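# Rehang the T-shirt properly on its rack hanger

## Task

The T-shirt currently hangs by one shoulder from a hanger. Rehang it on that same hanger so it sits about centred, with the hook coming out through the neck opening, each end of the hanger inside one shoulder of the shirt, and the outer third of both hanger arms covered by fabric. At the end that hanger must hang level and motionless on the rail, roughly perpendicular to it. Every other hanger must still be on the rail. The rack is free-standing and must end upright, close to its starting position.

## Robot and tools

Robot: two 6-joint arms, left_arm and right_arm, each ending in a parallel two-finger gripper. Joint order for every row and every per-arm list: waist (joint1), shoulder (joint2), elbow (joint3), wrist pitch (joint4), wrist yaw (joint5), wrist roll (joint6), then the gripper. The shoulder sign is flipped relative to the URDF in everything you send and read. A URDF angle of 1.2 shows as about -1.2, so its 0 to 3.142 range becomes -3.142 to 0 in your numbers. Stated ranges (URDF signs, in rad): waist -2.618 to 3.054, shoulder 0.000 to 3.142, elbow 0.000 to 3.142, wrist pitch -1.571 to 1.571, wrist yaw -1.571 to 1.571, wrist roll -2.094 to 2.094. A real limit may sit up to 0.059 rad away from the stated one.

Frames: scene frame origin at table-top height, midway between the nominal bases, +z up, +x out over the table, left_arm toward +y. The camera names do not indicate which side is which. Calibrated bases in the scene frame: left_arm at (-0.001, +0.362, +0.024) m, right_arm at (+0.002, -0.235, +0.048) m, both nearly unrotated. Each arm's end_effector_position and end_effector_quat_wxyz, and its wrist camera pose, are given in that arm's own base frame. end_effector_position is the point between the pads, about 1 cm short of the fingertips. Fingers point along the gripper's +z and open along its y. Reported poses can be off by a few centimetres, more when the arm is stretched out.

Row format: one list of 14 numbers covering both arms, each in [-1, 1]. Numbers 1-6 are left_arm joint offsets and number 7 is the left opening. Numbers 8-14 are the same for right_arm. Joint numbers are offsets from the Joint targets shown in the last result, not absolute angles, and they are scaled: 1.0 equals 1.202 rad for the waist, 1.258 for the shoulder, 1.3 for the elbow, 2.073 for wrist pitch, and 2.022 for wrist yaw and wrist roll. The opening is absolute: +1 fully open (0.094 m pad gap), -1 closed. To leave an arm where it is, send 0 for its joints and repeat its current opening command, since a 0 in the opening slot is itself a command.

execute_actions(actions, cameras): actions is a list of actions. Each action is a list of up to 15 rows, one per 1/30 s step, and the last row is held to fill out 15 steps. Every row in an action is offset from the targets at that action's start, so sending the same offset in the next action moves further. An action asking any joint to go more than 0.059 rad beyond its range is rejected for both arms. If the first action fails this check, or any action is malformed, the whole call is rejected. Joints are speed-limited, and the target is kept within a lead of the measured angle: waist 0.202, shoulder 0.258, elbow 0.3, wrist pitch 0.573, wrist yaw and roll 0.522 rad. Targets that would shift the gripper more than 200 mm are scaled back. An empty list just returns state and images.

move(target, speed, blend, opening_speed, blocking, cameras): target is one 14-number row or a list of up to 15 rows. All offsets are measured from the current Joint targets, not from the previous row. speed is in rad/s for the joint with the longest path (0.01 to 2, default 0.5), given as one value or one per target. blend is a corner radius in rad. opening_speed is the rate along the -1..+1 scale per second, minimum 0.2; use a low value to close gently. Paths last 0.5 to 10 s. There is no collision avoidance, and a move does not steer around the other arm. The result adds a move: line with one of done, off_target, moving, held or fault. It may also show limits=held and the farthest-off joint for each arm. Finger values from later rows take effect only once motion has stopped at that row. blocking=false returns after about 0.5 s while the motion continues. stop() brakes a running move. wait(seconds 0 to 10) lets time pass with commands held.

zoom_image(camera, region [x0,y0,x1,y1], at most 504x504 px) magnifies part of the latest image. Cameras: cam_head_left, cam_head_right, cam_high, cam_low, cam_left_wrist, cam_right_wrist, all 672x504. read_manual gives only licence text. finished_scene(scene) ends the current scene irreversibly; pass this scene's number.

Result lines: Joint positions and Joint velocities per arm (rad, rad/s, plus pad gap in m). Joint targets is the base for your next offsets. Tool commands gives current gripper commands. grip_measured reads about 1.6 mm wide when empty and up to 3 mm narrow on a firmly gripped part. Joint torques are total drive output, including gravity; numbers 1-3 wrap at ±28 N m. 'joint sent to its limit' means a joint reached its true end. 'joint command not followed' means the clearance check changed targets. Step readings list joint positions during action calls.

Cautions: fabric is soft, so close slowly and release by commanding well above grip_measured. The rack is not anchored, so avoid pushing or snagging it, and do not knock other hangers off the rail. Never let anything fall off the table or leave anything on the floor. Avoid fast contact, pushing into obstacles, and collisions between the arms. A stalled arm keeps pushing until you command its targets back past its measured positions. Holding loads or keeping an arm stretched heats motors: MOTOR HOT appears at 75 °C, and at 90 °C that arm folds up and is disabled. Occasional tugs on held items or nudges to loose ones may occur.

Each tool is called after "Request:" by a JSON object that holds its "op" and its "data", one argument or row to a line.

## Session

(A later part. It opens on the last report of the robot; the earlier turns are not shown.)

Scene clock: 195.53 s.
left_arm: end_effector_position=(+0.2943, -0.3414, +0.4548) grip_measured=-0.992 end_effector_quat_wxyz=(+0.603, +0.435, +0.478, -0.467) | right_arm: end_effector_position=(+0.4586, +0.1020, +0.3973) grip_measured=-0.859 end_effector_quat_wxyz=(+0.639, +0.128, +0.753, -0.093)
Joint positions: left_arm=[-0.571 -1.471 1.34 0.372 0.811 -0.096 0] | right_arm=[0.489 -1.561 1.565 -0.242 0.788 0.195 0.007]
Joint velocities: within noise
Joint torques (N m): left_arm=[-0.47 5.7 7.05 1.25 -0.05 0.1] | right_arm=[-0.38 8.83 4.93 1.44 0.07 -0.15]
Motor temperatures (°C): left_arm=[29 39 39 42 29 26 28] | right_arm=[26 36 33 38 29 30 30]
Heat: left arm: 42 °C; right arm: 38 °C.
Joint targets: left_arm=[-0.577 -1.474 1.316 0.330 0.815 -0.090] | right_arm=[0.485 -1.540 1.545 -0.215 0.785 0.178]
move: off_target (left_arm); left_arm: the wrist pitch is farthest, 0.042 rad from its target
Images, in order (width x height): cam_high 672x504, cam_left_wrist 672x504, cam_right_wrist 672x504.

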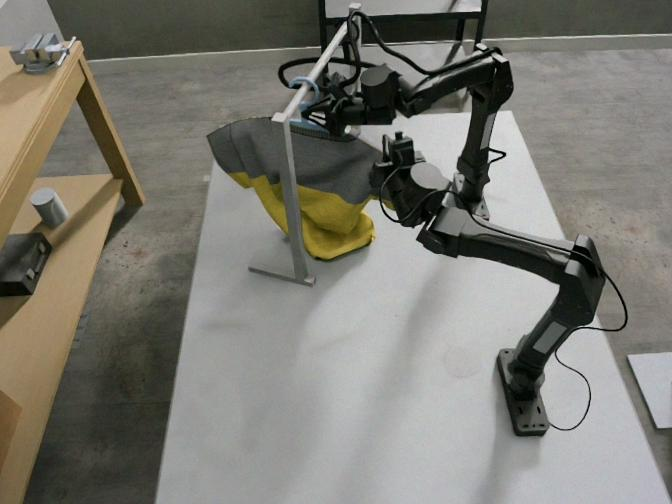

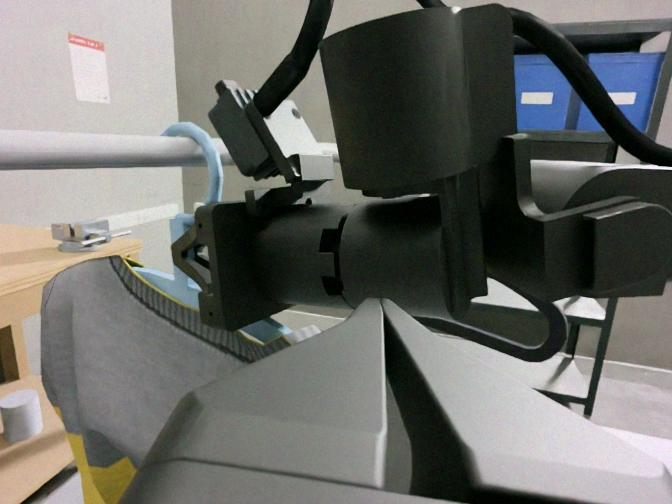

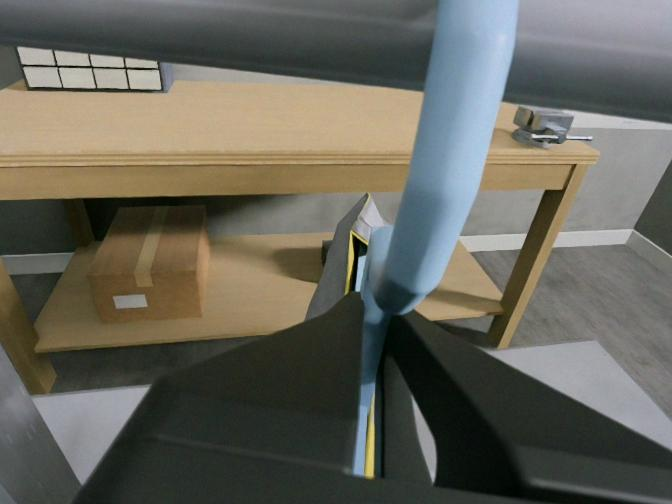

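Request:
{"op": "move", "data": {
  "target": [
    [0,0,0,0,0,0,-1,0,0,0,0,0,0,-0.2],
    [0,0,0,0,0,0,-1,0.199,0.127,-0.0385,-0.1158,0.1128,0.0537,-0.2]
  ],
  "speed": 0.35,
  "opening_speed": 1.2,
  "cameras": ["cam_left_wrist", "cam_right_wrist", "cam_high", "cam_low"]
}}

Scene clock: 199.23 s.
left_arm: end_effector_position=(+0.2943, -0.3414, +0.4548) grip_measured=-0.992 end_effector_quat_wxyz=(+0.603, +0.435, +0.478, -0.467) | right_arm: end_effector_position=(+0.3773, +0.1345, +0.4113) grip_measured=-0.202 end_effector_quat_wxyz=(+0.635, +0.112, +0.758, -0.096)
Joint positions: left_arm=[-0.571 -1.471 1.34 0.372 0.811 -0.096 0] | right_arm=[0.722 -1.404 1.512 -0.433 0.993 0.273 0.038]
Joint velocities: within noise
Joint torques (N m): left_arm=[-0.42 5.97 6.94 1.21 -0.03 0.08] | right_arm=[0.18 7.21 4.88 0.94 0.29 0.07]
Motor temperatures (°C): left_arm=[29 39 39 42 29 26 28] | right_arm=[26 36 33 39 29 30 30]
Heat: left arm: 42 °C; right arm: 39 °C.
Joint targets: left_arm=[-0.577 -1.474 1.316 0.330 0.815 -0.090] | right_arm=[0.724 -1.380 1.495 -0.455 1.013 0.287]
move: off_target (left_arm); left_arm: the wrist pitch is farthest, 0.042 rad from its target
Images, in order (width x height): cam_high 672x504, cam_low 672x504, cam_left_wrist 672x504, cam_right_wrist 672x504.

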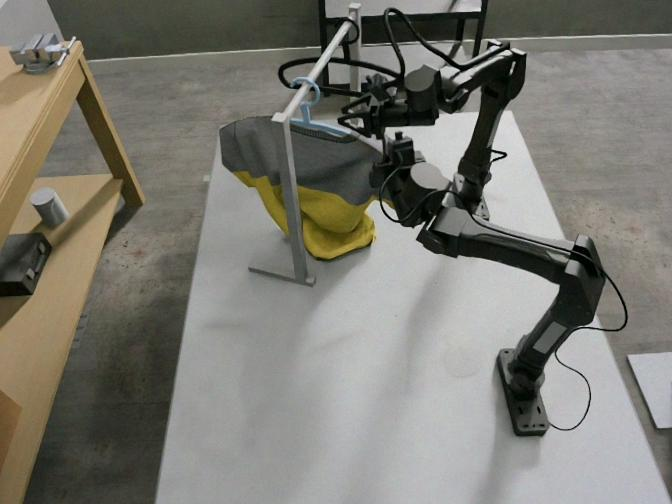

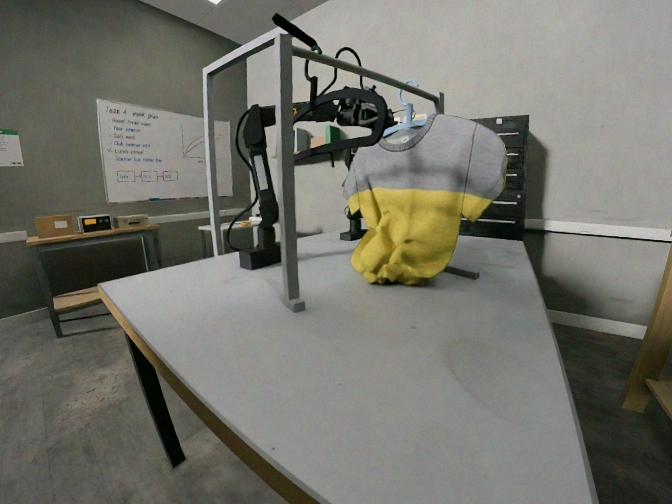

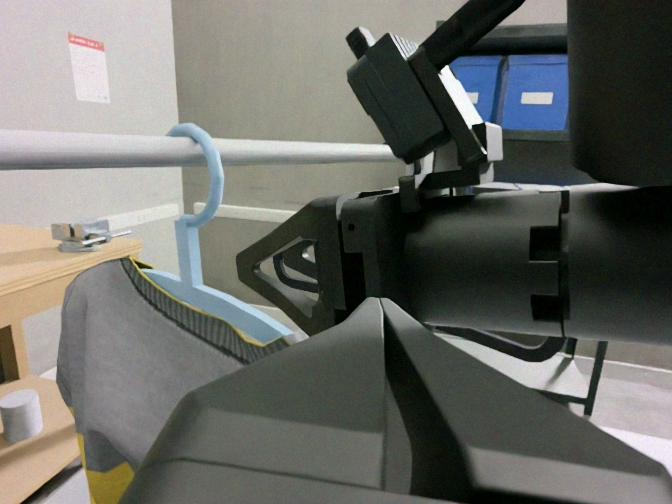

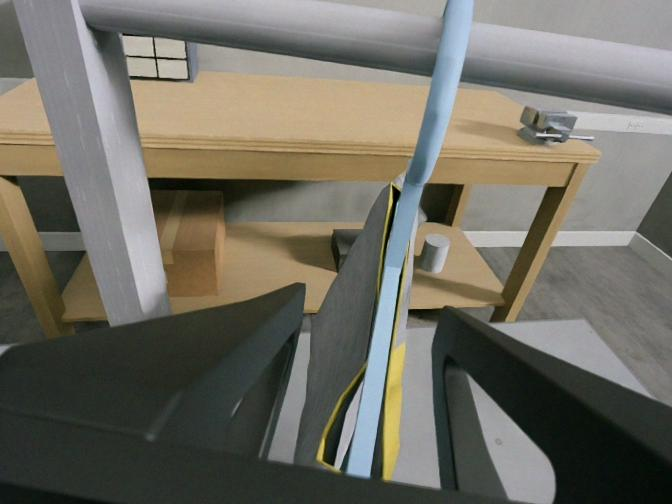

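Request:
{"op": "move", "data": {
  "target": [0,0,0,0,0,0,-1,0.05,0.02,0.30,0,0,0,-0.2],
  "speed": 0.6,
  "cameras": ["cam_left_wrist", "cam_right_wrist", "cam_high", "cam_low", "cam_head_right"]
}}

Request:
{"op": "zoom_image", "data": {
  "camera": "cam_low",
  "region": [260, 40, 540, 300]
}}

Request:
{"op": "zoom_image", "data": {
  "camera": "cam_high",
  "region": [190, 60, 450, 280]
}}

Scene clock: 200.63 s.
left_arm: end_effector_position=(+0.2943, -0.3414, +0.4548) grip_measured=-0.992 end_effector_quat_wxyz=(+0.603, +0.435, +0.478, -0.467) | right_arm: end_effector_position=(+0.3305, +0.1149, +0.5555) grip_measured=-0.202 end_effector_quat_wxyz=(+0.716, +0.194, +0.670, +0.033)
Joint positions: left_arm=[-0.571 -1.471 1.34 0.372 0.811 -0.096 0] | right_arm=[0.778 -1.361 1.86 -0.446 1.013 0.282 0.038]
Joint velocities: within noise
Joint torques (N m): left_arm=[-0.49 6.09 6.97 1.22 0 0.11] | right_arm=[0.4 3.74 6.78 0.98 0.04 0.05]
Motor temperatures (°C): left_arm=[29 39 38 42 29 26 28] | right_arm=[26 36 33 39 29 30 30]
Heat: left arm: 42 °C; right arm: 39 °C.
Joint targets: left_arm=[-0.577 -1.474 1.316 0.330 0.815 -0.090] | right_arm=[0.784 -1.355 1.885 -0.455 1.013 0.287]
move: off_target (left_arm); left_arm: the wrist pitch is farthest, 0.042 rad from its target
Images, in order (width x height): cam_head_right 672x504, cam_high 672x504, cam_low 672x504, cam_left_wrist 672x504, cam_right_wrist 672x504.

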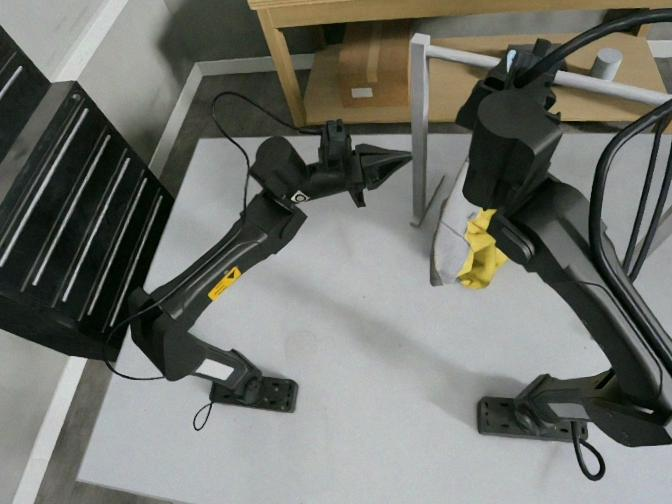

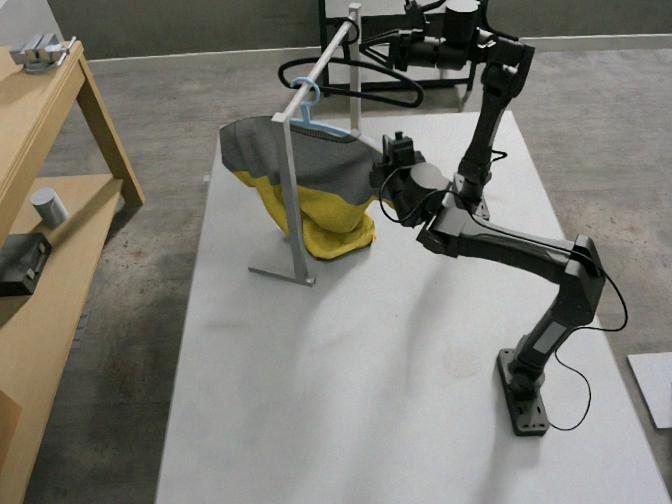

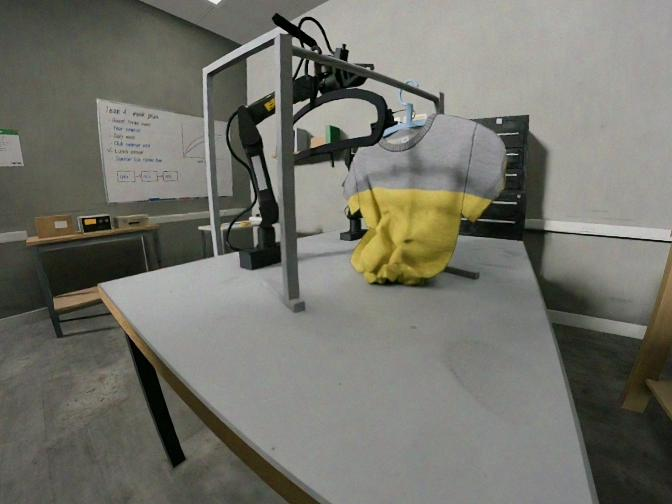

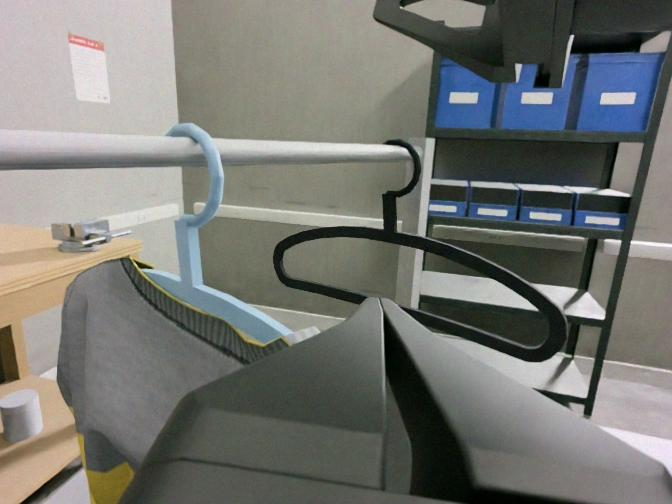

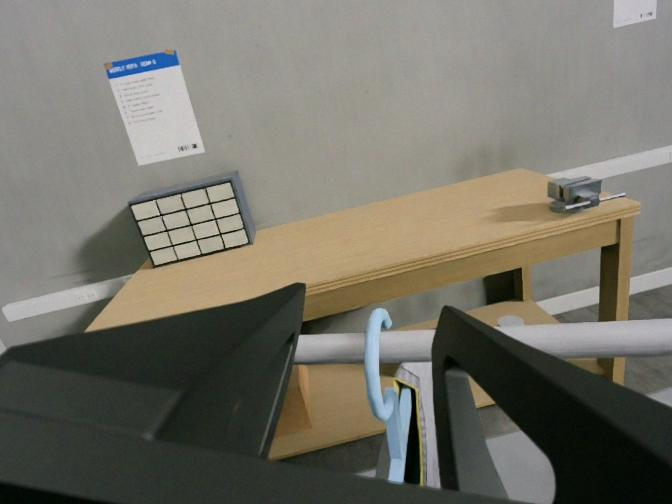

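Scaled by 1.800 from the camera's 672x504 image, which has a finer 960x720 frame.

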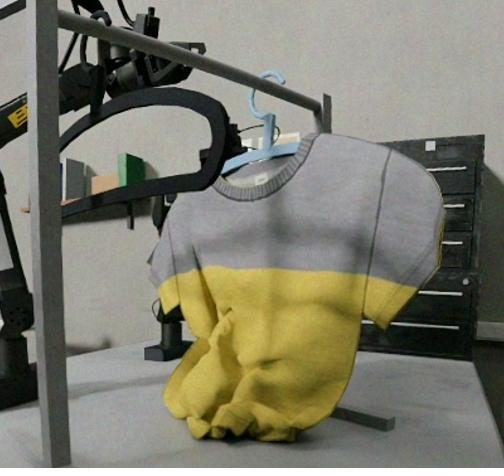

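Scaled by 1.938 from the camera's 672x504 image, which has a finer 960x720 frame.

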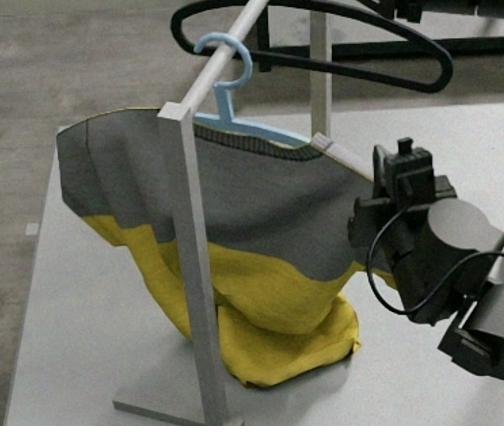

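Request:
{"op": "move", "data": {
  "target": [0.525,0.188,-0.154,0.0695,0.238,-0.112,-1,0,0,0,0,0,0,-0.2],
  "speed": 0.7,
  "cameras": ["cam_left_wrist", "cam_high"]
}}

Request:
{"op": "zoom_image", "data": {
  "camera": "cam_left_wrist",
  "region": [100, 60, 600, 435]
}}

Scene clock: 206.03 s.
left_arm: end_effector_position=(+0.3097, -0.1541, +0.4406) grip_measured=-0.992 end_effector_quat_wxyz=(+0.600, +0.398, +0.545, -0.430) | right_arm: end_effector_position=(+0.3305, +0.1149, +0.5555) grip_measured=-0.202 end_effector_quat_wxyz=(+0.716, +0.194, +0.670, +0.033)
Joint positions: left_arm=[0.053 -1.254 1.141 0.447 1.291 -0.313 0] | right_arm=[0.778 -1.361 1.86 -0.446 1.013 0.282 0.038]
Joint velocities: within noise
Joint torques (N m): left_arm=[0.09 5.33 6.38 1.56 -0.13 -0.06] | right_arm=[0.4 3.79 6.76 1 0.03 0.05]
Motor temperatures (°C): left_arm=[29 39 38 42 29 26 28] | right_arm=[26 35 33 38 29 30 29]
Heat: left arm: 42 °C; right arm: 38 °C.
Joint targets: left_arm=[0.054 -1.237 1.116 0.474 1.296 -0.316] | right_arm=[0.784 -1.355 1.885 -0.455 1.013 0.287]
move: done
Images, in order (width x height): cam_high 672x504, cam_left_wrist 672x504.

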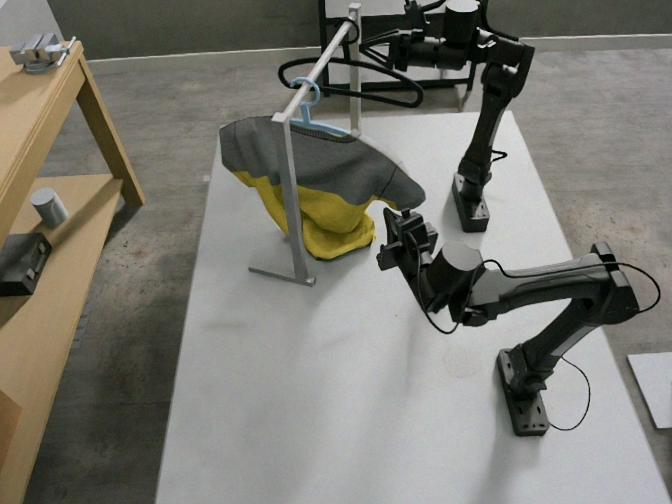

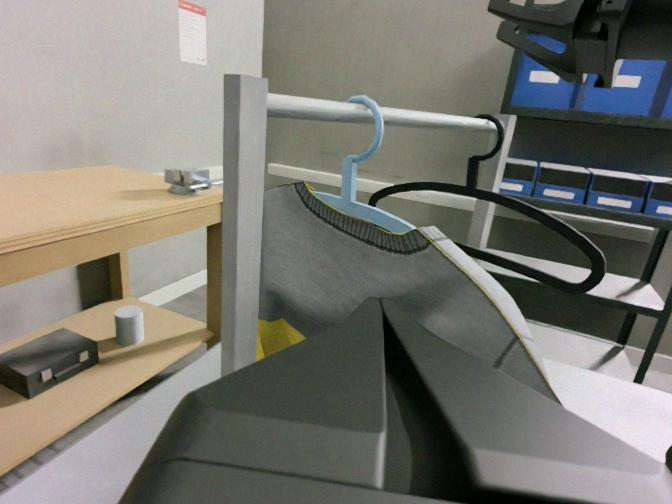

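Scaled by 1.008 from the camera's 672x504 image, which has a finer 960x720 frame.

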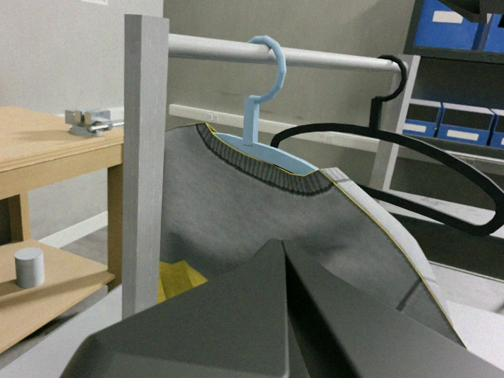

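Request:
{"op": "finished_scene", "data": {
  "scene": 1
}}

The scene is finished: the task was done.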